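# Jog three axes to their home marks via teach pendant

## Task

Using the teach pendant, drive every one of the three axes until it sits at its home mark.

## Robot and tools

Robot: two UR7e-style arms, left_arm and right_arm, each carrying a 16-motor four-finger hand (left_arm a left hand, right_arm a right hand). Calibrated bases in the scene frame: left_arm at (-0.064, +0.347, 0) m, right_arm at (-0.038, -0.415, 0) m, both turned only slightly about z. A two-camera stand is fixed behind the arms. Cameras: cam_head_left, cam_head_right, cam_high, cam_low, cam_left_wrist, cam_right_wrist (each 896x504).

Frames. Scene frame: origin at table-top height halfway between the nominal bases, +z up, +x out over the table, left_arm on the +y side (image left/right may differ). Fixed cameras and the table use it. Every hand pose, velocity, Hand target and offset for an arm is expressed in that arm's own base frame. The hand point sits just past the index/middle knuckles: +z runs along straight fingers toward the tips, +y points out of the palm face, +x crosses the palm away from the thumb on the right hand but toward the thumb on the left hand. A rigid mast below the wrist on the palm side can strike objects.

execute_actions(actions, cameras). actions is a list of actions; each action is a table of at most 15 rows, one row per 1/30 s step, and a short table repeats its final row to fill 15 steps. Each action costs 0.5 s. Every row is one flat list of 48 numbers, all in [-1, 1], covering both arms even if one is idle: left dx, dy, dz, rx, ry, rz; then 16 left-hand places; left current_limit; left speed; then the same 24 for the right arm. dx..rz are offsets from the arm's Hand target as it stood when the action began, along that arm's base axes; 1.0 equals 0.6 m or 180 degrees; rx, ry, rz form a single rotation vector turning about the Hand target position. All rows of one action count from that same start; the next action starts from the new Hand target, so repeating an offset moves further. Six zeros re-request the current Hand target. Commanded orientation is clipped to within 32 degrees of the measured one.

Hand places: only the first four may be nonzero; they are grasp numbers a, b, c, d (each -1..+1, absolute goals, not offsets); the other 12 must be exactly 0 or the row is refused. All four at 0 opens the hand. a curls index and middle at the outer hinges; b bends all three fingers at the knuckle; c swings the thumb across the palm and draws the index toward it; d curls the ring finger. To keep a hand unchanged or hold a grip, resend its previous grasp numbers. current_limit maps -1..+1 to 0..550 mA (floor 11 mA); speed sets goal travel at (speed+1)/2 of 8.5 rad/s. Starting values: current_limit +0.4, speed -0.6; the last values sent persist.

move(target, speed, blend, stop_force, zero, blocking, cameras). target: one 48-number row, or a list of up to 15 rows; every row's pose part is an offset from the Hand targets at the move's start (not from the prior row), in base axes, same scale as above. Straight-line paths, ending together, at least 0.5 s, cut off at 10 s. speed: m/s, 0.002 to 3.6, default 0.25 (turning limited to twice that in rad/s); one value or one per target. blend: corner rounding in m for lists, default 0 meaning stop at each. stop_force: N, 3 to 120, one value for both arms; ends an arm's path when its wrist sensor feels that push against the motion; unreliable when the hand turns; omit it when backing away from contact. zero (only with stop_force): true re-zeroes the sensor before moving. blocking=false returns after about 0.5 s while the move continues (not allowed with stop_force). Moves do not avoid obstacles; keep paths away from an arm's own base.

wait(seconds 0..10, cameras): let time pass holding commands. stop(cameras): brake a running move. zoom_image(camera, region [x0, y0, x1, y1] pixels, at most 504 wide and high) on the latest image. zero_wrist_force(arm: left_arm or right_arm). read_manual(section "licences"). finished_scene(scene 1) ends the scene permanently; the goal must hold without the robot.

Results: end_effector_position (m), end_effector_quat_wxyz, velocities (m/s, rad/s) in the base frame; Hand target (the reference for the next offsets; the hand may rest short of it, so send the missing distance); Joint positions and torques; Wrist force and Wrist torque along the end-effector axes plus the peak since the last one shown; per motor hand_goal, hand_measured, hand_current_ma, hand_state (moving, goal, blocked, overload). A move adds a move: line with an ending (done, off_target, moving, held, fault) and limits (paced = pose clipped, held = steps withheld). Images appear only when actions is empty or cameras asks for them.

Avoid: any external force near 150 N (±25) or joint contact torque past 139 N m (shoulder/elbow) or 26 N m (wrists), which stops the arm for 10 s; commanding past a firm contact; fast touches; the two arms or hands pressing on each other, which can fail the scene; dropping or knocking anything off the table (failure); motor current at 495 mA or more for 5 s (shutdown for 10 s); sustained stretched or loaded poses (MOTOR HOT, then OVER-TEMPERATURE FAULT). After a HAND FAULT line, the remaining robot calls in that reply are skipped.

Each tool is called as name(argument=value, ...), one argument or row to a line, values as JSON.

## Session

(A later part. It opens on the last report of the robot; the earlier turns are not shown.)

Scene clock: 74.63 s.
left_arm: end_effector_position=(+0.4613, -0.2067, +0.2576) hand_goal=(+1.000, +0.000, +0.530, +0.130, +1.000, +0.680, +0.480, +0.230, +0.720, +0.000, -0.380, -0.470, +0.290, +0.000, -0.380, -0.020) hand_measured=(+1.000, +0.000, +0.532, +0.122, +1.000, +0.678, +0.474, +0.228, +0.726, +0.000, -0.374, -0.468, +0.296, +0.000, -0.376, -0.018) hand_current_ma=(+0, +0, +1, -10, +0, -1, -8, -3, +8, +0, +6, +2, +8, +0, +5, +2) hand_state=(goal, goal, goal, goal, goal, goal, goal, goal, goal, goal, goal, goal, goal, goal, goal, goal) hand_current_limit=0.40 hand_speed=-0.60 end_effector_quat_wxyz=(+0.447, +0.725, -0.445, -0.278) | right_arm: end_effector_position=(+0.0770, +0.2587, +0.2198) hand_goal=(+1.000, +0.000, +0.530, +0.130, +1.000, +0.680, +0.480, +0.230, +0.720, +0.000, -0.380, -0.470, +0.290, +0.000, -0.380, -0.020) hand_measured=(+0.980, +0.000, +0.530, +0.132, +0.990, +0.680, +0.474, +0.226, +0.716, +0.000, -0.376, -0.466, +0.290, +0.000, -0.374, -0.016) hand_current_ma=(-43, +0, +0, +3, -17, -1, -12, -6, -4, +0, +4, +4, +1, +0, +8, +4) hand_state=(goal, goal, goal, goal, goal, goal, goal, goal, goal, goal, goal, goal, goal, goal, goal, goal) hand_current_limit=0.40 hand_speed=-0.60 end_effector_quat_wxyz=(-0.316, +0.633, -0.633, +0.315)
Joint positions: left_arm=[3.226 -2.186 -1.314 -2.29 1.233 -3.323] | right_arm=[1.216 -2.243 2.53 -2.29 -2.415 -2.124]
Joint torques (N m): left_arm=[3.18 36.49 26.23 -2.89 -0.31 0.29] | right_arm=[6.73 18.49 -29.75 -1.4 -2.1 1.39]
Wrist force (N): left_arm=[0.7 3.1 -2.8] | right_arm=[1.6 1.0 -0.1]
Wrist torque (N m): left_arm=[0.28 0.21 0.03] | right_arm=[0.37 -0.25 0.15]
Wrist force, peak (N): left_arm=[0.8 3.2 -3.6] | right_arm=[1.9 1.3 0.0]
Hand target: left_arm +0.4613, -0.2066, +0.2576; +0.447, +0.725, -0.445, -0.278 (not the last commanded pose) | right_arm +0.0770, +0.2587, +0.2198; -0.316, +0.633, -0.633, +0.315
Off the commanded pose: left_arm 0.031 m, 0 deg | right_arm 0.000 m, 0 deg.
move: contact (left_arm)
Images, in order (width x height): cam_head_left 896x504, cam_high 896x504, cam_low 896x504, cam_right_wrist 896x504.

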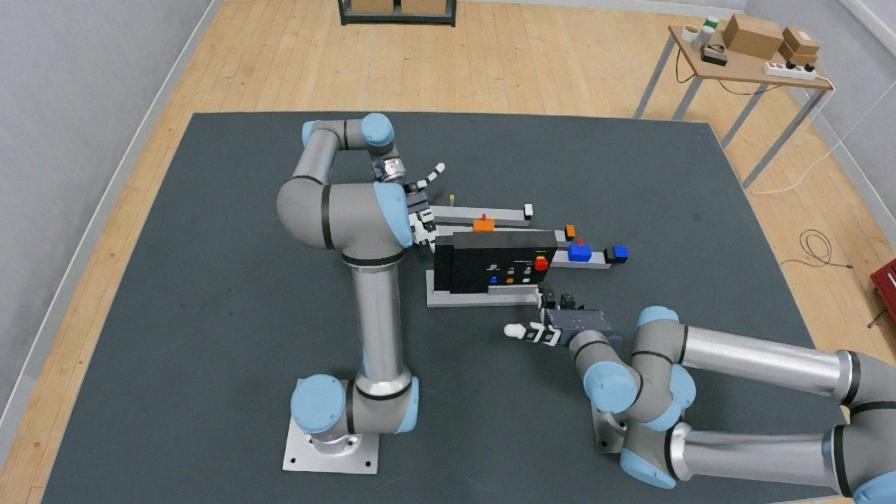

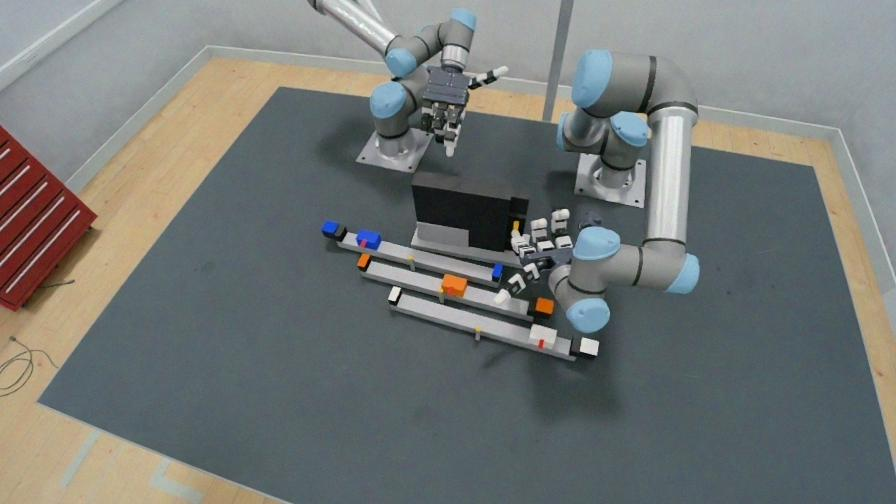

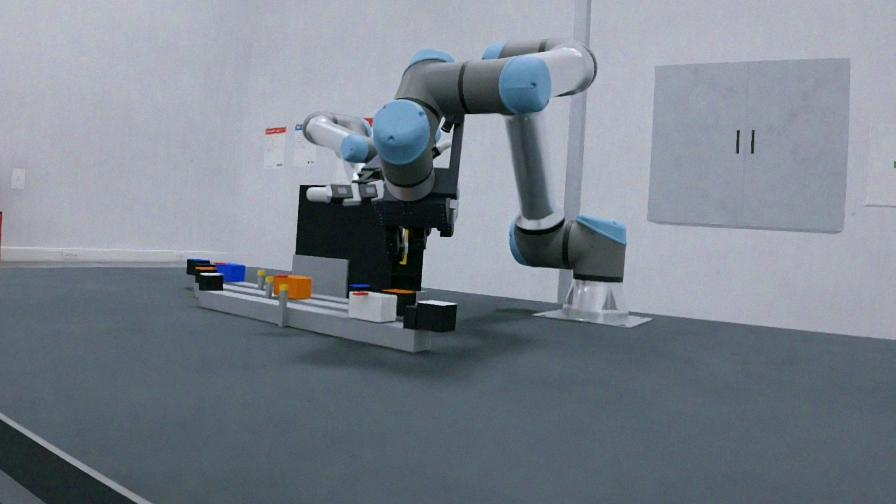

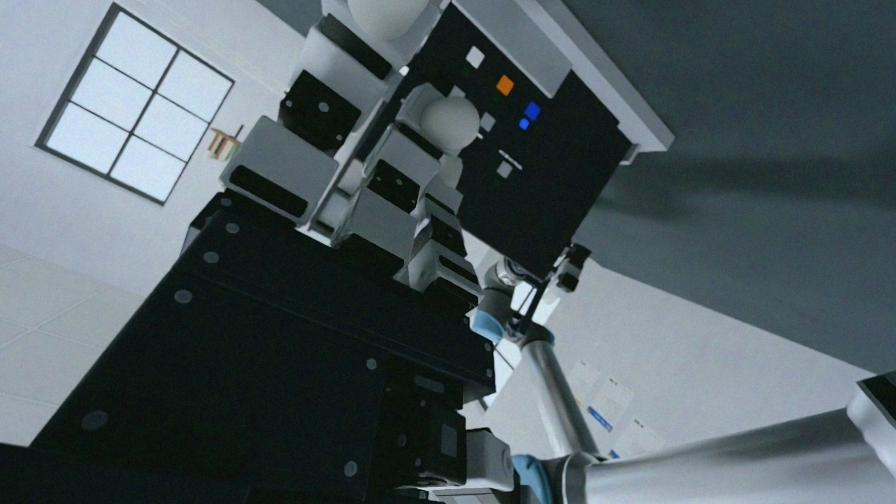

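move(
  target=[-0.0033,0,0,0,0,0, 0.6,0,-1,0.6,0,0,0,0,0,0,0,0,0,0,0,0, 0.4,-0.6, 0,0,0,0,0,0, 0.6,0,-1,0.6,0,0,0,0,0,0,0,0,0,0,0,0, 0.4,-0.6],
  speed=0.01,
  cameras=["cam_head_left"],
)

zoom_image(
  camera="cam_head_left",
  region=[480, 240, 560, 300],
)

move(
  target=[-0.0033,0,0,0,0,0, 0.6,0,-1,0.6,0,0,0,0,0,0,0,0,0,0,0,0, 0.4,-0.6, 0,0,0,0,0,0, 0.6,0,-1,0.6,0,0,0,0,0,0,0,0,0,0,0,0, 0.4,-0.6],
  speed=0.01,
  cameras=["cam_head_left"],
)

zoom_image(
  camera="cam_head_left",
  region=[480, 240, 560, 300],
)

Scene clock: 76.83 s.
left_arm: end_effector_position=(+0.4593, -0.2067, +0.2576) hand_goal=(+1.000, +0.000, +0.530, +0.130, +1.000, +0.680, +0.480, +0.230, +0.720, +0.000, -0.380, -0.470, +0.290, +0.000, -0.380, -0.020) hand_measured=(+1.000, +0.000, +0.532, +0.122, +1.000, +0.678, +0.474, +0.228, +0.726, +0.000, -0.374, -0.468, +0.296, +0.000, -0.376, -0.018) hand_current_ma=(+0, +0, +1, -10, +0, -1, -8, -3, +8, +0, +6, +2, +8, +0, +5, +2) hand_state=(goal, goal, goal, goal, goal, goal, goal, goal, goal, goal, goal, goal, goal, goal, goal, goal) hand_current_limit=0.40 hand_speed=-0.60 end_effector_quat_wxyz=(+0.447, +0.725, -0.445, -0.278) | right_arm: end_effector_position=(+0.0770, +0.2587, +0.2198) hand_goal=(+1.000, +0.000, +0.530, +0.130, +1.000, +0.680, +0.480, +0.230, +0.720, +0.000, -0.380, -0.470, +0.290, +0.000, -0.380, -0.020) hand_measured=(+0.980, +0.000, +0.530, +0.132, +0.990, +0.680, +0.474, +0.226, +0.716, +0.000, -0.376, -0.466, +0.290, +0.000, -0.374, -0.016) hand_current_ma=(-43, +0, +0, +3, -17, -1, -12, -6, -4, +0, +4, +4, +1, +0, +8, +4) hand_state=(goal, goal, goal, goal, goal, goal, goal, goal, goal, goal, goal, goal, goal, goal, goal, goal) hand_current_limit=0.40 hand_speed=-0.60 end_effector_quat_wxyz=(-0.316, +0.633, -0.633, +0.315)
Joint positions: left_arm=[3.226 -2.181 -1.322 -2.287 1.233 -3.323] | right_arm=[1.216 -2.243 2.53 -2.29 -2.415 -2.124]
Joint torques (N m): left_arm=[9.47 56.52 12 0.61 2.71 1.29] | right_arm=[6.41 18.62 -28.97 -1.29 -2.14 1.27]
Wrist force (N): left_arm=[0.9 3.2 -2.8] | right_arm=[1.5 1.2 -0.2]
Wrist torque (N m): left_arm=[0.26 0.25 0.05] | right_arm=[0.39 -0.24 0.14]
Wrist force, peak (N): left_arm=[1.1 3.3 -3.5] | right_arm=[1.8 1.4 -0.2]
Hand target: left_arm +0.4593, -0.2066, +0.2576; +0.447, +0.725, -0.445, -0.278 | right_arm +0.0770, +0.2587, +0.2198; -0.316, +0.633, -0.633, +0.315
Off the commanded pose: left_arm 0.000 m, 0 deg | right_arm 0.000 m, 0 deg.
move: done
Images, in order (width x height): cam_head_left 896x504.

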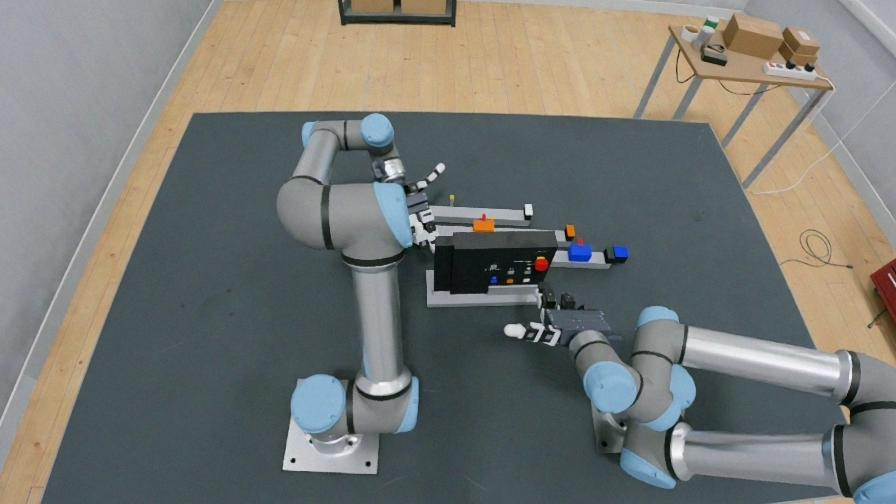

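Scaled by 6.300 from the camera's 896x504 image, which has a finer 1280x720 frame.

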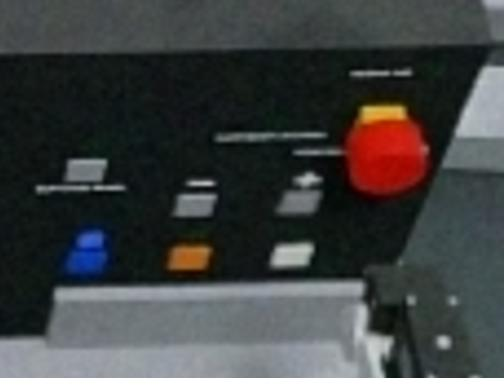

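Scene clock: 77.53 s.
left_arm: end_effector_position=(+0.4574, -0.2066, +0.2576) hand_goal=(+1.000, +0.000, +0.530, +0.130, +1.000, +0.680, +0.480, +0.230, +0.720, +0.000, -0.380, -0.470, +0.290, +0.000, -0.380, -0.020) hand_measured=(+1.000, +0.000, +0.532, +0.122, +1.000, +0.678, +0.474, +0.228, +0.726, +0.000, -0.374, -0.468, +0.296, +0.000, -0.376, -0.018) hand_current_ma=(+0, +0, +1, -10, +0, -1, -8, -3, +8, +0, +6, +2, +8, +0, +5, +2) hand_state=(goal, goal, goal, goal, goal, goal, goal, goal, goal, goal, goal, goal, goal, goal, goal, goal) hand_current_limit=0.40 hand_speed=-0.60 end_effector_quat_wxyz=(+0.447, +0.725, -0.445, -0.278) | right_arm: end_effector_position=(+0.0770, +0.2587, +0.2198) hand_goal=(+1.000, +0.000, +0.530, +0.130, +1.000, +0.680, +0.480, +0.230, +0.720, +0.000, -0.380, -0.470, +0.290, +0.000, -0.380, -0.020) hand_measured=(+0.980, +0.000, +0.530, +0.132, +0.990, +0.680, +0.474, +0.226, +0.716, +0.000, -0.376, -0.466, +0.290, +0.000, -0.374, -0.016) hand_current_ma=(-43, +0, +0, +3, -17, -1, -12, -6, -4, +0, +4, +4, +1, +0, +8, +4) hand_state=(goal, goal, goal, goal, goal, goal, goal, goal, goal, goal, goal, goal, goal, goal, goal, goal) hand_current_limit=0.40 hand_speed=-0.60 end_effector_quat_wxyz=(-0.316, +0.633, -0.633, +0.315)
Joint positions: left_arm=[3.227 -2.177 -1.329 -2.284 1.234 -3.323] | right_arm=[1.216 -2.243 2.53 -2.29 -2.415 -2.124]
Joint torques (N m): left_arm=[8.79 55.36 11.81 0.67 2.87 1.63] | right_arm=[5.42 18.51 -29.43 -1.41 -2 1.22]
Wrist force (N): left_arm=[0.7 2.8 -3.9] | right_arm=[1.5 1.3 -0.1]
Wrist torque (N m): left_arm=[0.37 0.24 0.02] | right_arm=[0.40 -0.24 0.15]
Wrist force, peak (N): left_arm=[0.6 3.0 -3.9] | right_arm=[1.9 1.2 -0.1]
Hand target: left_arm +0.4573, -0.2066, +0.2576; +0.447, +0.725, -0.445, -0.278 | right_arm +0.0770, +0.2587, +0.2198; -0.316, +0.633, -0.633, +0.315
Off the commanded pose: left_arm 0.000 m, 0 deg | right_arm 0.000 m, 0 deg.
move: done
Images, in order (width x height): cam_head_left 896x504.

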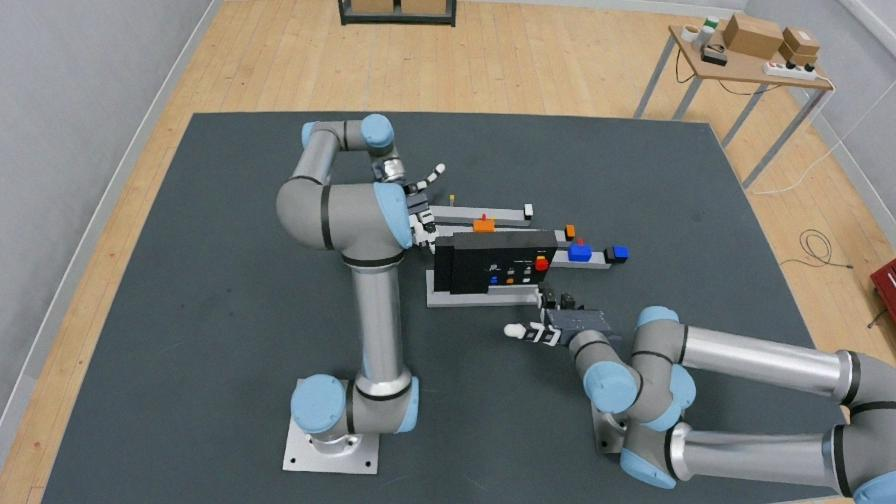

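Scaled by 6.300 from the camera's 896x504 image, which has a finer 1280x720 frame.

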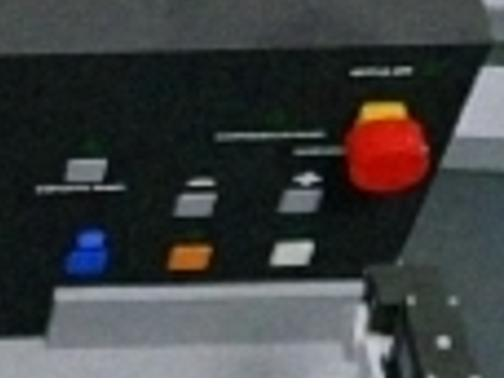

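move(
  target=[-0.0033,0,0,0,0,0, 0.6,0,-1,0.6,0,0,0,0,0,0,0,0,0,0,0,0, 0.4,-0.6, 0,0,0,0,0,0, 0.6,0,-1,0.6,0,0,0,0,0,0,0,0,0,0,0,0, 0.4,-0.6],
  speed=0.01,
  cameras=["cam_head_left"],
)

zoom_image(
  camera="cam_head_left",
  region=[420, 220, 560, 310],
)

move(
  target=[-0.0033,0,0,0,0,0, 0.6,0,-1,0.6,0,0,0,0,0,0,0,0,0,0,0,0, 0.4,-0.6, 0,0,0,0,0,0, 0.6,0,-1,0.6,0,0,0,0,0,0,0,0,0,0,0,0, 0.4,-0.6],
  speed=0.01,
  cameras=["cam_head_left"],
)

zoom_image(
  camera="cam_head_left",
  region=[420, 220, 560, 310],
)

Scene clock: 79.03 s.
left_arm: end_effector_position=(+0.4554, -0.2066, +0.2576) hand_goal=(+1.000, +0.000, +0.530, +0.130, +1.000, +0.680, +0.480, +0.230, +0.720, +0.000, -0.380, -0.470, +0.290, +0.000, -0.380, -0.020) hand_measured=(+1.000, +0.004, +0.538, +0.110, +1.000, +0.678, +0.474, +0.228, +0.726, +0.000, -0.374, -0.468, +0.296, +0.000, -0.376, -0.018) hand_current_ma=(+0, +2, +10, -35, +0, -1, -8, -3, +8, +0, +6, +2, +8, +0, +5, +2) hand_state=(goal, goal, goal, goal, goal, goal, goal, goal, goal, goal, goal, goal, goal, goal, goal, goal) hand_current_limit=0.40 hand_speed=-0.60 end_effector_quat_wxyz=(+0.447, +0.725, -0.445, -0.278) | right_arm: end_effector_position=(+0.0770, +0.2587, +0.2198) hand_goal=(+1.000, +0.000, +0.530, +0.130, +1.000, +0.680, +0.480, +0.230, +0.720, +0.000, -0.380, -0.470, +0.290, +0.000, -0.380, -0.020) hand_measured=(+0.980, +0.000, +0.530, +0.132, +0.990, +0.680, +0.474, +0.226, +0.716, +0.000, -0.376, -0.466, +0.290, +0.000, -0.374, -0.016) hand_current_ma=(-43, +0, +0, +3, -17, -1, -12, -6, -4, +0, +4, +4, +1, +0, +8, +4) hand_state=(goal, goal, goal, goal, goal, goal, goal, goal, goal, goal, goal, goal, goal, goal, goal, goal) hand_current_limit=0.40 hand_speed=-0.60 end_effector_quat_wxyz=(-0.316, +0.633, -0.633, +0.315)
Joint positions: left_arm=[3.227 -2.172 -1.337 -2.281 1.234 -3.322] | right_arm=[1.216 -2.243 2.53 -2.29 -2.415 -2.124]
Joint torques (N m): left_arm=[5.78 54.47 9.81 -0.5 3.37 1.68] | right_arm=[6.07 18.8 -28.64 -1.33 -2.05 1.18]
Wrist force (N): left_arm=[1.4 0.9 -10.8] | right_arm=[1.6 1.1 -0.2]
Wrist torque (N m): left_arm=[1.09 0.47 0.03] | right_arm=[0.39 -0.25 0.15]
Wrist force, peak (N): left_arm=[1.4 0.9 -10.8] | right_arm=[1.8 1.2 0.0]
Hand target: left_arm +0.4553, -0.2066, +0.2576; +0.447, +0.725, -0.445, -0.278 | right_arm +0.0770, +0.2587, +0.2198; -0.316, +0.633, -0.633, +0.315
Off the commanded pose: left_arm 0.000 m, 0 deg | right_arm 0.000 m, 0 deg.
move: done
Images, in order (width x height): cam_head_left 896x504.

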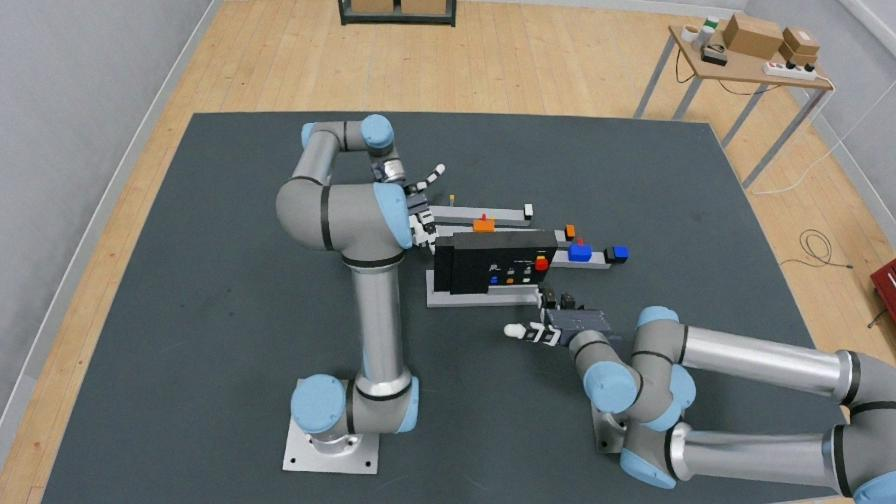

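Scaled by 3.600 from the camera's 896x504 image, which has a finer 1280x720 frame.

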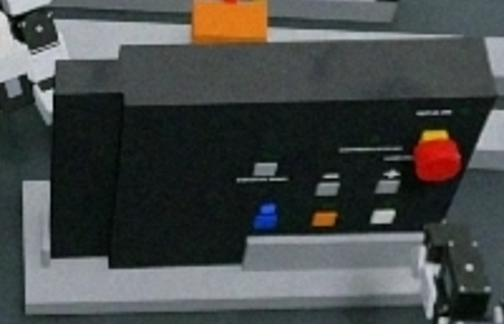

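Scene clock: 79.80 s.
left_arm: end_effector_position=(+0.4534, -0.2066, +0.2576) hand_goal=(+1.000, +0.000, +0.530, +0.130, +1.000, +0.680, +0.480, +0.230, +0.720, +0.000, -0.380, -0.470, +0.290, +0.000, -0.380, -0.020) hand_measured=(+1.002, +0.008, +0.554, +0.084, +1.000, +0.678, +0.474, +0.228, +0.726, +0.000, -0.374, -0.468, +0.296, +0.000, -0.376, -0.018) hand_current_ma=(+1, +9, +45, -111, +0, -1, -8, -3, +8, +0, +6, +2, +8, +0, +5, +2) hand_state=(goal, goal, blocked, blocked, goal, goal, goal, goal, goal, goal, goal, goal, goal, goal, goal, goal) hand_current_limit=0.40 hand_speed=-0.60 end_effector_quat_wxyz=(+0.447, +0.725, -0.445, -0.278) | right_arm: end_effector_position=(+0.0770, +0.2587, +0.2198) hand_goal=(+1.000, +0.000, +0.530, +0.130, +1.000, +0.680, +0.480, +0.230, +0.720, +0.000, -0.380, -0.470, +0.290, +0.000, -0.380, -0.020) hand_measured=(+0.980, +0.000, +0.530, +0.132, +0.990, +0.680, +0.474, +0.226, +0.716, +0.000, -0.376, -0.466, +0.290, +0.000, -0.374, -0.016) hand_current_ma=(-43, +0, +0, +3, -17, -1, -12, -6, -4, +0, +4, +4, +1, +0, +8, +4) hand_state=(goal, goal, goal, goal, goal, goal, goal, goal, goal, goal, goal, goal, goal, goal, goal, goal) hand_current_limit=0.40 hand_speed=-0.60 end_effector_quat_wxyz=(-0.316, +0.633, -0.633, +0.315)
Joint positions: left_arm=[3.227 -2.168 -1.344 -2.279 1.234 -3.322] | right_arm=[1.216 -2.243 2.53 -2.29 -2.415 -2.124]
Joint torques (N m): left_arm=[0.78 52.49 3.49 -2.86 3.98 1.87] | right_arm=[6.25 18.56 -29.01 -1.42 -2.15 1.23]
Wrist force (N): left_arm=[2.2 -2.2 -23.0] | right_arm=[1.6 1.2 -0.1]
Wrist torque (N m): left_arm=[2.42 0.81 0.03] | right_arm=[0.38 -0.25 0.16]
Wrist force, peak (N): left_arm=[2.2 -2.2 -23.0] | right_arm=[1.9 1.3 -0.1]
Hand target: left_arm +0.4534, -0.2066, +0.2576; +0.447, +0.725, -0.445, -0.278 | right_arm +0.0770, +0.2587, +0.2198; -0.316, +0.633, -0.633, +0.315
Off the commanded pose: left_arm 0.000 m, 0 deg | right_arm 0.000 m, 0 deg.
move: done
Images, in order (width x height): cam_head_left 896x504.

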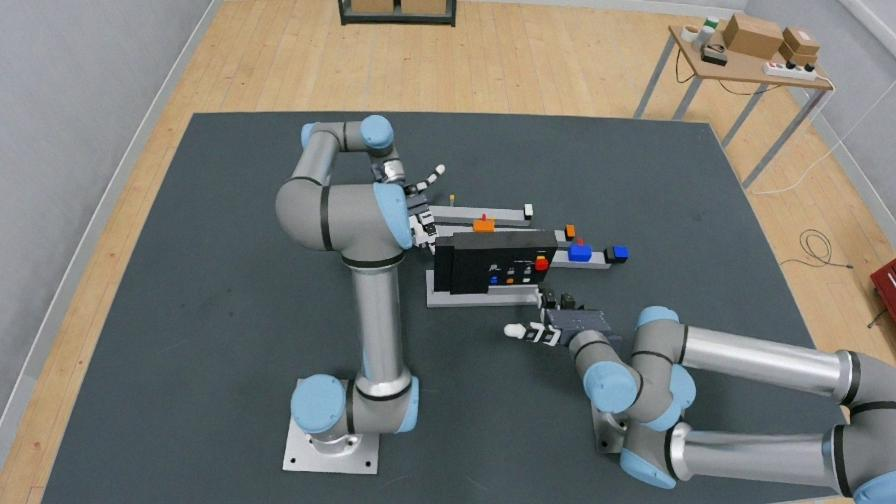

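Scaled by 3.600 from the camera's 896x504 image, which has a finer 1280x720 frame.

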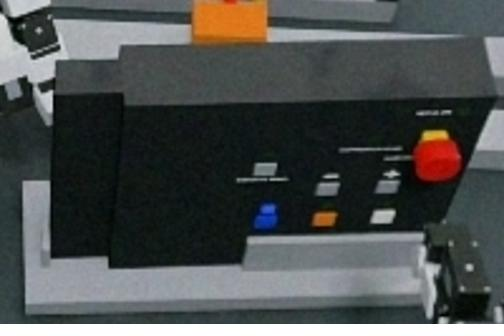

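move(
  target=[0.0233,0,0,0,0,0, 0.6,0,-1,0.6,0,0,0,0,0,0,0,0,0,0,0,0, 0.4,-0.6, 0,0,0,0,0,0, 0.6,0,-1,0.6,0,0,0,0,0,0,0,0,0,0,0,0, 0.4,-0.6],
  speed=0.03,
  cameras=["cam_head_left"],
)

zoom_image(
  camera="cam_head_left",
  region=[500, 240, 560, 280],
)

move(
  target=[-0.0133,0,0,0,0,0, 0.6,0,-1,0.6,0,0,0,0,0,0,0,0,0,0,0,0, 0.4,-0.6, 0,0,0,0,0,0, 0.6,0,-1,0.6,0,0,0,0,0,0,0,0,0,0,0,0, 0.4,-0.6],
  speed=0.02,
  cameras=["cam_head_left"],
)

zoom_image(
  camera="cam_head_left",
  region=[500, 240, 560, 280],
)

move(
  target=[-0.0017,0,0,0,0,0, 0.6,0,-1,0.6,0,0,0,0,0,0,0,0,0,0,0,0, 0.4,-0.6, 0,0,0,0,0,0, 0.6,0,-1,0.6,0,0,0,0,0,0,0,0,0,0,0,0, 0.4,-0.6],
  speed=0.02,
  cameras=["cam_head_left"],
)

zoom_image(
  camera="cam_head_left",
  region=[500, 240, 560, 280],
)

Scene clock: 84.37 s.
left_arm: end_effector_position=(+0.4673, -0.2066, +0.2576) hand_goal=(+1.000, +0.000, +0.530, +0.130, +1.000, +0.680, +0.480, +0.230, +0.720, +0.000, -0.380, -0.470, +0.290, +0.000, -0.380, -0.020) hand_measured=(+1.000, +0.000, +0.536, +0.128, +1.000, +0.678, +0.474, +0.228, +0.726, +0.000, -0.374, -0.468, +0.296, +0.000, -0.376, -0.018) hand_current_ma=(+0, +0, +6, -2, +0, -1, -8, -3, +8, +0, +6, +2, +8, +0, +5, +2) hand_state=(goal, goal, goal, goal, goal, goal, goal, goal, goal, goal, goal, goal, goal, goal, goal, goal) hand_current_limit=0.40 hand_speed=-0.60 end_effector_quat_wxyz=(+0.447, +0.725, -0.445, -0.278) | right_arm: end_effector_position=(+0.0770, +0.2587, +0.2198) hand_goal=(+1.000, +0.000, +0.530, +0.130, +1.000, +0.680, +0.480, +0.230, +0.720, +0.000, -0.380, -0.470, +0.290, +0.000, -0.380, -0.020) hand_measured=(+0.980, +0.000, +0.530, +0.132, +0.990, +0.680, +0.474, +0.226, +0.716, +0.000, -0.376, -0.466, +0.290, +0.000, -0.374, -0.016) hand_current_ma=(-43, +0, +0, +3, -17, -1, -12, -6, -4, +0, +4, +4, +1, +0, +8, +4) hand_state=(goal, goal, goal, goal, goal, goal, goal, goal, goal, goal, goal, goal, goal, goal, goal, goal) hand_current_limit=0.40 hand_speed=-0.60 end_effector_quat_wxyz=(-0.316, +0.633, -0.633, +0.315)
Joint positions: left_arm=[3.225 -2.2 -1.291 -2.3 1.233 -3.323] | right_arm=[1.216 -2.243 2.53 -2.29 -2.415 -2.124]
Joint torques (N m): left_arm=[-11.39 37.45 27.17 -2.43 -3.19 -1.2] | right_arm=[5.64 18.8 -29.31 -1.28 -2.02 1.16]
Wrist force (N): left_arm=[0.8 3.5 0.1] | right_arm=[1.8 0.8 -0.1]
Wrist torque (N m): left_arm=[-0.04 0.12 0.05] | right_arm=[0.33 -0.27 0.16]
Wrist force, peak (N): left_arm=[2.0 -2.3 -23.4] | right_arm=[1.9 1.5 -0.3]
Hand target: left_arm +0.4673, -0.2066, +0.2576; +0.447, +0.725, -0.445, -0.278 | right_arm +0.0770, +0.2587, +0.2198; -0.316, +0.633, -0.633, +0.315
Off the commanded pose: left_arm 0.000 m, 0 deg | right_arm 0.000 m, 0 deg.
move: done
Images, in order (width x height): cam_head_left 896x504.

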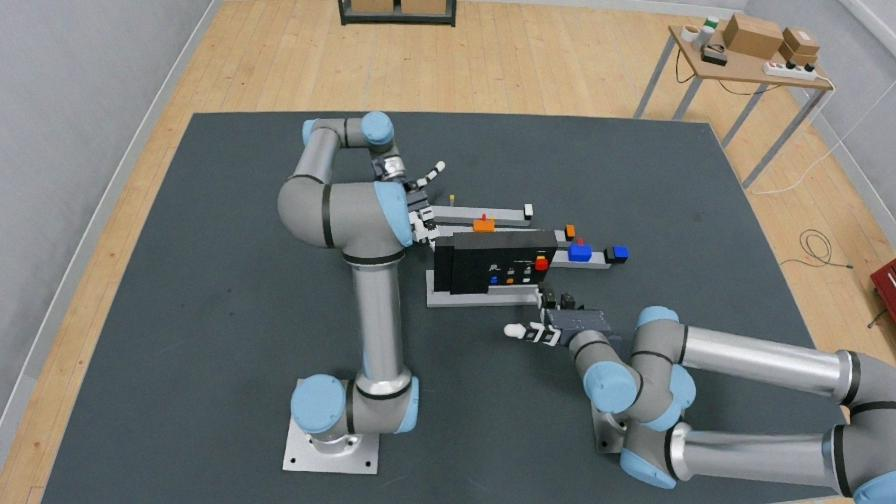

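Scaled by 8.400 from the camera's 896x504 image, which has a finer 1280x720 frame.

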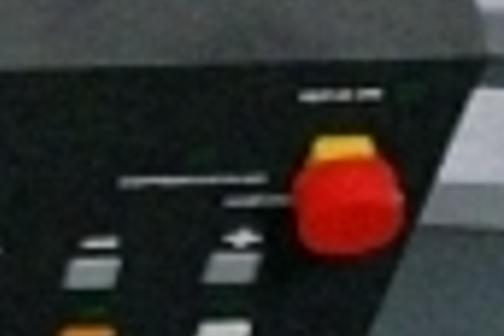

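Scene clock: 85.20 s.
left_arm: end_effector_position=(+0.4594, -0.2066, +0.2576) hand_goal=(+1.000, +0.000, +0.530, +0.130, +1.000, +0.680, +0.480, +0.230, +0.720, +0.000, -0.380, -0.470, +0.290, +0.000, -0.380, -0.020) hand_measured=(+1.000, +0.002, +0.536, +0.128, +1.000, +0.678, +0.474, +0.228, +0.726, +0.000, -0.374, -0.468, +0.296, +0.000, -0.376, -0.018) hand_current_ma=(+0, +1, +6, -2, +0, -1, -8, -3, +8, +0, +6, +2, +8, +0, +5, +2) hand_state=(goal, goal, goal, goal, goal, goal, goal, goal, goal, goal, goal, goal, goal, goal, goal, goal) hand_current_limit=0.40 hand_speed=-0.60 end_effector_quat_wxyz=(+0.447, +0.725, -0.445, -0.278) | right_arm: end_effector_position=(+0.0770, +0.2587, +0.2198) hand_goal=(+1.000, +0.000, +0.530, +0.130, +1.000, +0.680, +0.480, +0.230, +0.720, +0.000, -0.380, -0.470, +0.290, +0.000, -0.380, -0.020) hand_measured=(+0.980, +0.000, +0.530, +0.132, +0.990, +0.680, +0.474, +0.226, +0.716, +0.000, -0.376, -0.466, +0.290, +0.000, -0.374, -0.016) hand_current_ma=(-43, +0, +0, +3, -17, -1, -12, -6, -4, +0, +4, +4, +1, +0, +8, +4) hand_state=(goal, goal, goal, goal, goal, goal, goal, goal, goal, goal, goal, goal, goal, goal, goal, goal) hand_current_limit=0.40 hand_speed=-0.60 end_effector_quat_wxyz=(-0.316, +0.633, -0.633, +0.315)
Joint positions: left_arm=[3.226 -2.182 -1.321 -2.288 1.233 -3.323] | right_arm=[1.216 -2.243 2.53 -2.29 -2.415 -2.124]
Joint torques (N m): left_arm=[10.12 55.95 14.39 1.08 3.09 1.54] | right_arm=[5.55 18.72 -28.83 -1.42 -1.91 1.25]
Wrist force (N): left_arm=[1.1 3.2 -1.8] | right_arm=[1.6 1.1 -0.1]
Wrist torque (N m): left_arm=[0.20 0.20 0.04] | right_arm=[0.38 -0.26 0.15]
Wrist force, peak (N): left_arm=[1.0 3.7 0.1] | right_arm=[1.9 1.1 0.0]
Hand target: left_arm +0.4594, -0.2066, +0.2576; +0.447, +0.725, -0.445, -0.278 | right_arm +0.0770, +0.2587, +0.2198; -0.316, +0.633, -0.633, +0.315
Off the commanded pose: left_arm 0.000 m, 0 deg | right_arm 0.000 m, 0 deg.
move: done
Images, in order (width x height): cam_head_left 896x504.

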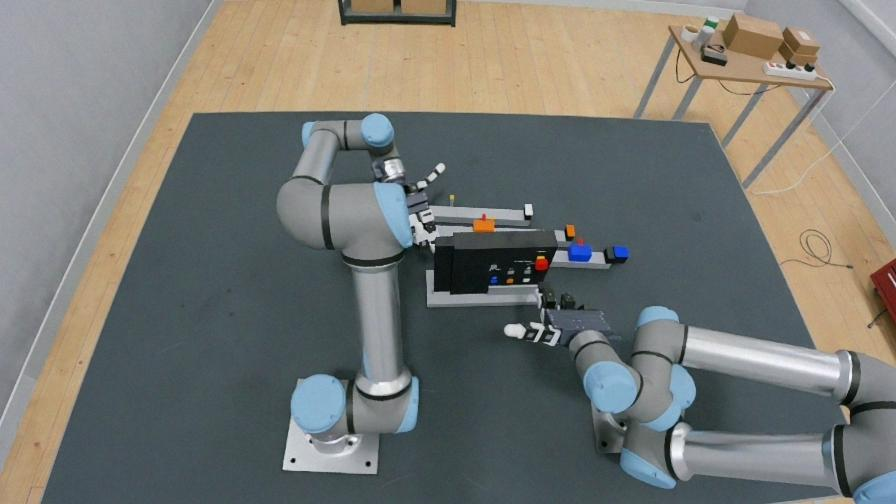

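Scaled by 8.400 from the camera's 896x504 image, which has a finer 1280x720 frame.

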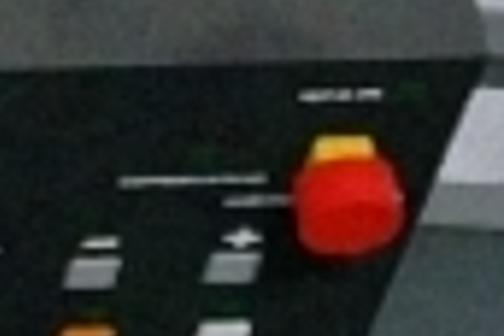

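Scene clock: 85.90 s.
left_arm: end_effector_position=(+0.4584, -0.2066, +0.2576) hand_goal=(+1.000, +0.000, +0.530, +0.130, +1.000, +0.680, +0.480, +0.230, +0.720, +0.000, -0.380, -0.470, +0.290, +0.000, -0.380, -0.020) hand_measured=(+1.000, +0.002, +0.536, +0.128, +1.000, +0.678, +0.474, +0.228, +0.726, +0.000, -0.374, -0.468, +0.296, +0.000, -0.376, -0.018) hand_current_ma=(+0, +2, +6, -2, +0, -1, -8, -3, +8, +0, +6, +2, +8, +0, +5, +2) hand_state=(goal, goal, goal, goal, goal, goal, goal, goal, goal, goal, goal, goal, goal, goal, goal, goal) hand_current_limit=0.40 hand_speed=-0.60 end_effector_quat_wxyz=(+0.447, +0.725, -0.445, -0.278) | right_arm: end_effector_position=(+0.0770, +0.2587, +0.2198) hand_goal=(+1.000, +0.000, +0.530, +0.130, +1.000, +0.680, +0.480, +0.230, +0.720, +0.000, -0.380, -0.470, +0.290, +0.000, -0.380, -0.020) hand_measured=(+0.980, +0.000, +0.530, +0.132, +0.990, +0.680, +0.474, +0.226, +0.716, +0.000, -0.376, -0.466, +0.290, +0.000, -0.374, -0.016) hand_current_ma=(-43, +0, +0, +3, -17, -1, -12, -6, -4, +0, +4, +4, +1, +0, +8, +4) hand_state=(goal, goal, goal, goal, goal, goal, goal, goal, goal, goal, goal, goal, goal, goal, goal, goal) hand_current_limit=0.40 hand_speed=-0.60 end_effector_quat_wxyz=(-0.316, +0.633, -0.633, +0.315)
Joint positions: left_arm=[3.227 -2.179 -1.325 -2.286 1.234 -3.323] | right_arm=[1.216 -2.243 2.53 -2.29 -2.415 -2.124]
Joint torques (N m): left_arm=[8.97 55.72 13.14 0.98 2.95 1.77] | right_arm=[6.14 19.03 -29.12 -1.36 -2.02 1.15]
Wrist force (N): left_arm=[1.0 2.9 -2.4] | right_arm=[1.5 1.3 -0.1]
Wrist torque (N m): left_arm=[0.26 0.26 0.01] | right_arm=[0.40 -0.23 0.15]
Wrist force, peak (N): left_arm=[1.2 2.9 -2.4] | right_arm=[1.7 1.3 -0.2]
Hand target: left_arm +0.4583, -0.2066, +0.2576; +0.447, +0.725, -0.445, -0.278 | right_arm +0.0770, +0.2587, +0.2198; -0.316, +0.633, -0.633, +0.315
Off the commanded pose: left_arm 0.000 m, 0 deg | right_arm 0.000 m, 0 deg.
move: done
Images, in order (width x height): cam_head_left 896x504.

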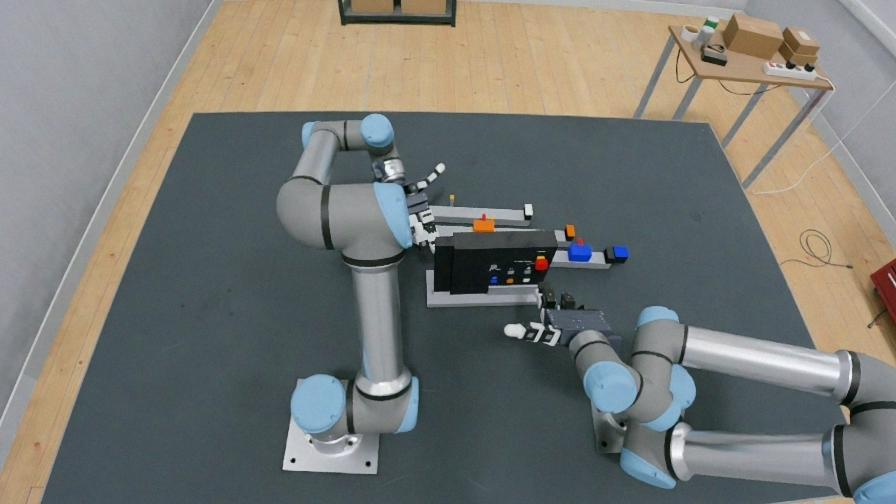

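Scaled by 8.400 from the camera's 896x504 image, which has a finer 1280x720 frame.

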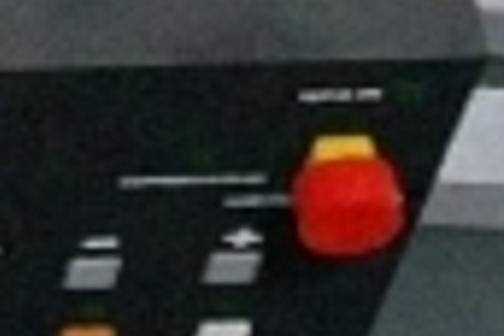

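move(
  target=[-0.0017,0,0,0,0,0, 0.6,0,-1,0.6,0,0,0,0,0,0,0,0,0,0,0,0, 0.4,-0.6, 0,0,0,0,0,0, 0.6,0,-1,0.6,0,0,0,0,0,0,0,0,0,0,0,0, 0.4,-0.6],
  speed=0.02,
  cameras=["cam_head_left"],
)

zoom_image(
  camera="cam_head_left",
  region=[500, 240, 560, 280],
)

move(
  target=[-0.00125,0,0,0,0,0, 0.6,0,-1,0.6,0,0,0,0,0,0,0,0,0,0,0,0, 0.4,-0.6, 0,0,0,0,0,0, 0.6,0,-1,0.6,0,0,0,0,0,0,0,0,0,0,0,0, 0.4,-0.6],
  speed=0.02,
  cameras=["cam_head_left"],
)

zoom_image(
  camera="cam_head_left",
  region=[500, 240, 560, 280],
)

move(
  target=[-0.00125,0,0,0,0,0, 0.6,0,-1,0.6,0,0,0,0,0,0,0,0,0,0,0,0, 0.4,-0.6, 0,0,0,0,0,0, 0.6,0,-1,0.6,0,0,0,0,0,0,0,0,0,0,0,0, 0.4,-0.6],
  speed=0.02,
  cameras=["cam_head_left"],
)

zoom_image(
  camera="cam_head_left",
  region=[500, 240, 560, 280],
)

Scene clock: 87.77 s.
left_arm: end_effector_position=(+0.4573, -0.2066, +0.2576) hand_goal=(+1.000, +0.000, +0.530, +0.130, +1.000, +0.680, +0.480, +0.230, +0.720, +0.000, -0.380, -0.470, +0.290, +0.000, -0.380, -0.020) hand_measured=(+1.000, +0.004, +0.536, +0.128, +1.000, +0.678, +0.474, +0.228, +0.726, +0.000, -0.374, -0.468, +0.296, +0.000, -0.376, -0.018) hand_current_ma=(+0, +3, +6, -2, +0, -1, -8, -3, +8, +0, +6, +2, +8, +0, +5, +2) hand_state=(goal, goal, goal, goal, goal, goal, goal, goal, goal, goal, goal, goal, goal, goal, goal, goal) hand_current_limit=0.40 hand_speed=-0.60 end_effector_quat_wxyz=(+0.447, +0.725, -0.445, -0.278) | right_arm: end_effector_position=(+0.0770, +0.2587, +0.2198) hand_goal=(+1.000, +0.000, +0.530, +0.130, +1.000, +0.680, +0.480, +0.230, +0.720, +0.000, -0.380, -0.470, +0.290, +0.000, -0.380, -0.020) hand_measured=(+0.980, +0.000, +0.530, +0.132, +0.990, +0.680, +0.474, +0.226, +0.716, +0.000, -0.376, -0.466, +0.290, +0.000, -0.374, -0.016) hand_current_ma=(-43, +0, +0, +3, -17, -1, -12, -6, -4, +0, +4, +4, +1, +0, +8, +4) hand_state=(goal, goal, goal, goal, goal, goal, goal, goal, goal, goal, goal, goal, goal, goal, goal, goal) hand_current_limit=0.40 hand_speed=-0.60 end_effector_quat_wxyz=(-0.316, +0.633, -0.633, +0.315)
Joint positions: left_arm=[3.227 -2.177 -1.329 -2.284 1.234 -3.323] | right_arm=[1.216 -2.243 2.53 -2.29 -2.415 -2.124]
Joint torques (N m): left_arm=[8.84 55.46 12.86 0.69 2.98 1.69] | right_arm=[6.05 18.33 -28.55 -1.36 -1.94 1.08]
Wrist force (N): left_arm=[1.1 2.5 -3.1] | right_arm=[1.7 1.2 -0.2]
Wrist torque (N m): left_arm=[0.32 0.29 0.01] | right_arm=[0.40 -0.26 0.16]
Wrist force, peak (N): left_arm=[1.1 2.8 -3.2] | right_arm=[1.9 1.3 0.1]
Hand target: left_arm +0.4573, -0.2066, +0.2576; +0.447, +0.725, -0.445, -0.278 | right_arm +0.0770, +0.2587, +0.2198; -0.316, +0.633, -0.633, +0.315
Off the commanded pose: left_arm 0.000 m, 0 deg | right_arm 0.000 m, 0 deg.
move: done
Images, in order (width x height): cam_head_left 896x504.

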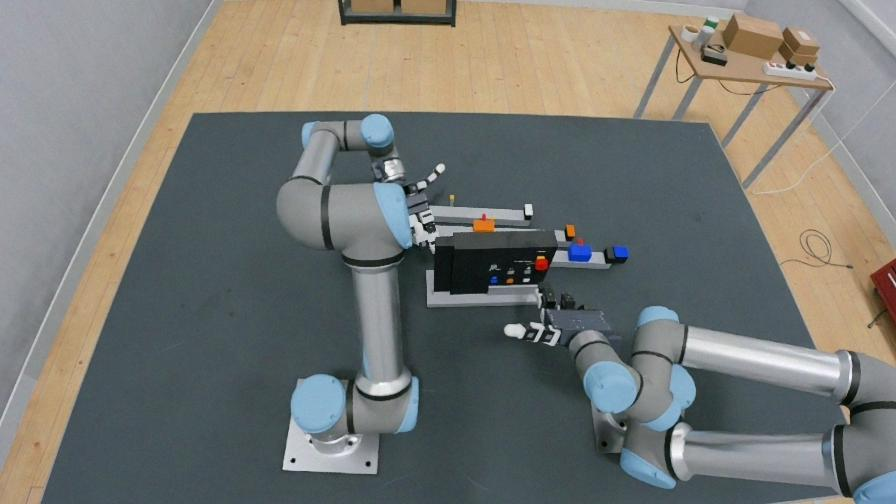

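Scaled by 8.400 from the camera's 896x504 image, which has a finer 1280x720 frame.

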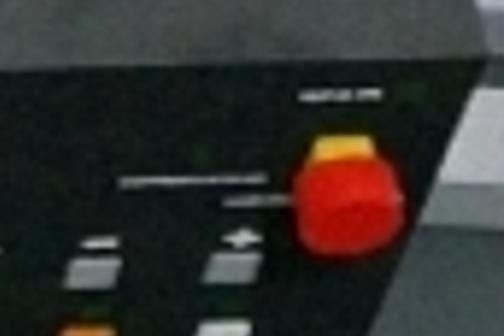

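Scene clock: 88.47 s.
left_arm: end_effector_position=(+0.4566, -0.2066, +0.2576) hand_goal=(+1.000, +0.000, +0.530, +0.130, +1.000, +0.680, +0.480, +0.230, +0.720, +0.000, -0.380, -0.470, +0.290, +0.000, -0.380, -0.020) hand_measured=(+1.000, +0.004, +0.536, +0.126, +1.000, +0.678, +0.474, +0.228, +0.726, +0.000, -0.374, -0.468, +0.296, +0.000, -0.376, -0.018) hand_current_ma=(+0, +4, +7, -3, +0, -1, -8, -3, +8, +0, +6, +2, +8, +0, +5, +2) hand_state=(goal, goal, goal, goal, goal, goal, goal, goal, goal, goal, goal, goal, goal, goal, goal, goal) hand_current_limit=0.40 hand_speed=-0.60 end_effector_quat_wxyz=(+0.447, +0.725, -0.445, -0.278) | right_arm: end_effector_position=(+0.0770, +0.2587, +0.2198) hand_goal=(+1.000, +0.000, +0.530, +0.130, +1.000, +0.680, +0.480, +0.230, +0.720, +0.000, -0.380, -0.470, +0.290, +0.000, -0.380, -0.020) hand_measured=(+0.980, +0.000, +0.530, +0.132, +0.990, +0.680, +0.474, +0.226, +0.716, +0.000, -0.376, -0.466, +0.290, +0.000, -0.374, -0.016) hand_current_ma=(-43, +0, +0, +3, -17, -1, -12, -6, -4, +0, +4, +4, +1, +0, +8, +4) hand_state=(goal, goal, goal, goal, goal, goal, goal, goal, goal, goal, goal, goal, goal, goal, goal, goal) hand_current_limit=0.40 hand_speed=-0.60 end_effector_quat_wxyz=(-0.316, +0.633, -0.633, +0.315)
Joint positions: left_arm=[3.227 -2.175 -1.332 -2.283 1.234 -3.323] | right_arm=[1.216 -2.243 2.53 -2.29 -2.415 -2.124]
Joint torques (N m): left_arm=[8.75 54.9 13.27 0.57 3.15 1.66] | right_arm=[6.31 18.48 -28.5 -1.38 -1.9 1.08]
Wrist force (N): left_arm=[1.1 2.3 -3.8] | right_arm=[1.4 1.3 0.0]
Wrist torque (N m): left_arm=[0.41 0.31 0.00] | right_arm=[0.39 -0.23 0.14]
Wrist force, peak (N): left_arm=[1.4 2.6 -3.8] | right_arm=[1.9 1.1 -0.1]
Hand target: left_arm +0.4566, -0.2066, +0.2576; +0.447, +0.725, -0.445, -0.278 | right_arm +0.0770, +0.2587, +0.2198; -0.316, +0.633, -0.633, +0.315
Off the commanded pose: left_arm 0.000 m, 0 deg | right_arm 0.000 m, 0 deg.
move: done
Images, in order (width x height): cam_head_left 896x504.

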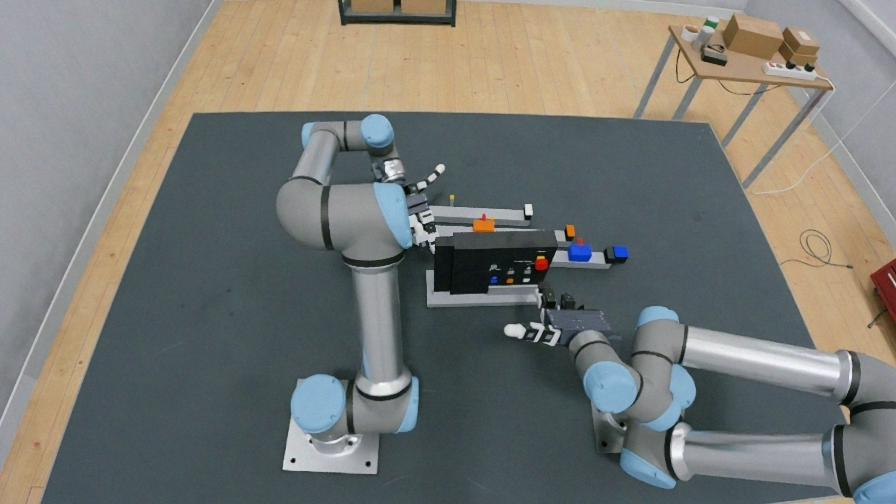

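Scaled by 8.400 from the camera's 896x504 image, which has a finer 1280x720 frame.

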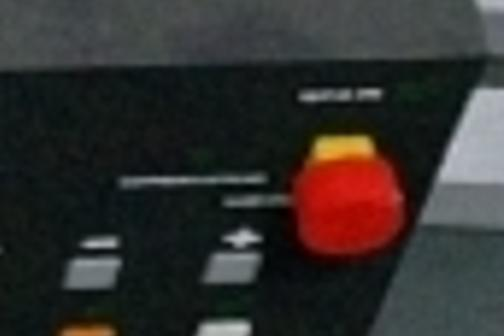

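Scene clock: 89.17 s.
left_arm: end_effector_position=(+0.4558, -0.2066, +0.2576) hand_goal=(+1.000, +0.000, +0.530, +0.130, +1.000, +0.680, +0.480, +0.230, +0.720, +0.000, -0.380, -0.470, +0.290, +0.000, -0.380, -0.020) hand_measured=(+1.000, +0.006, +0.538, +0.124, +1.000, +0.678, +0.474, +0.228, +0.726, +0.000, -0.374, -0.468, +0.296, +0.000, -0.376, -0.018) hand_current_ma=(+0, +5, +10, -8, +0, -1, -8, -3, +8, +0, +6, +2, +8, +0, +5, +2) hand_state=(goal, goal, goal, goal, goal, goal, goal, goal, goal, goal, goal, goal, goal, goal, goal, goal) hand_current_limit=0.40 hand_speed=-0.60 end_effector_quat_wxyz=(+0.447, +0.725, -0.445, -0.278) | right_arm: end_effector_position=(+0.0770, +0.2587, +0.2198) hand_goal=(+1.000, +0.000, +0.530, +0.130, +1.000, +0.680, +0.480, +0.230, +0.720, +0.000, -0.380, -0.470, +0.290, +0.000, -0.380, -0.020) hand_measured=(+0.980, +0.000, +0.530, +0.132, +0.990, +0.680, +0.474, +0.226, +0.716, +0.000, -0.376, -0.466, +0.290, +0.000, -0.374, -0.016) hand_current_ma=(-43, +0, +0, +3, -17, -1, -12, -6, -4, +0, +4, +4, +1, +0, +8, +4) hand_state=(goal, goal, goal, goal, goal, goal, goal, goal, goal, goal, goal, goal, goal, goal, goal, goal) hand_current_limit=0.40 hand_speed=-0.60 end_effector_quat_wxyz=(-0.316, +0.633, -0.633, +0.315)
Joint positions: left_arm=[3.227 -2.173 -1.335 -2.282 1.234 -3.322] | right_arm=[1.216 -2.243 2.53 -2.29 -2.415 -2.124]
Joint torques (N m): left_arm=[8.09 55.45 11.27 0.35 3.14 1.77] | right_arm=[6.43 18.67 -28.82 -1.23 -2.07 1.23]
Wrist force (N): left_arm=[1.3 2.1 -5.4] | right_arm=[1.7 1.2 0.0]
Wrist torque (N m): left_arm=[0.60 0.37 0.00] | right_arm=[0.38 -0.27 0.16]
Wrist force, peak (N): left_arm=[1.1 2.0 -5.5] | right_arm=[1.7 1.3 -0.1]
Hand target: left_arm +0.4558, -0.2066, +0.2576; +0.447, +0.725, -0.445, -0.278 | right_arm +0.0770, +0.2587, +0.2198; -0.316, +0.633, -0.633, +0.315
Off the commanded pose: left_arm 0.000 m, 0 deg | right_arm 0.000 m, 0 deg.
move: done
Images, in order (width x height): cam_head_left 896x504.

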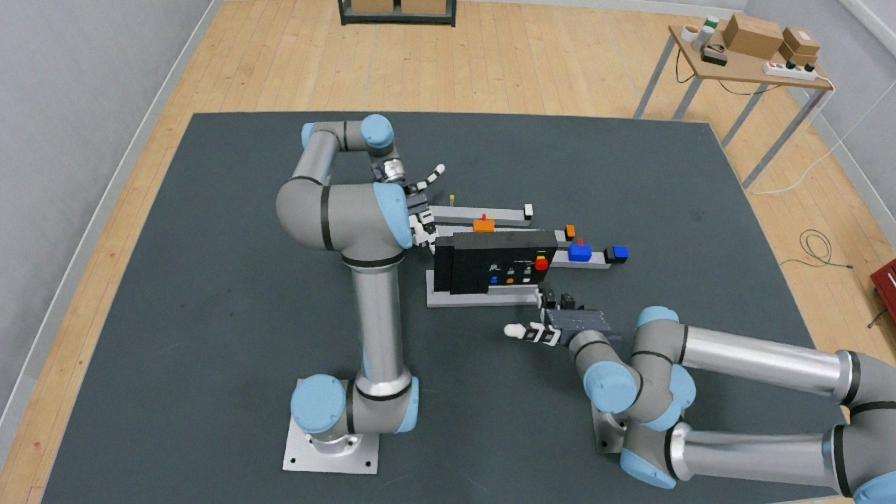

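Scaled by 8.400 from the camera's 896x504 image, which has a finer 1280x720 frame.

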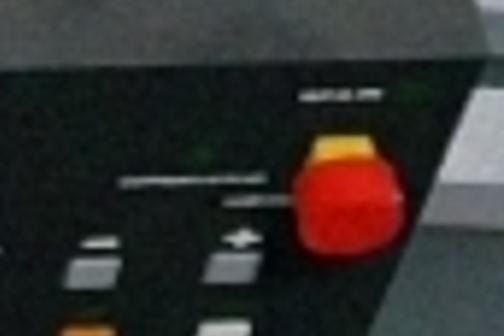

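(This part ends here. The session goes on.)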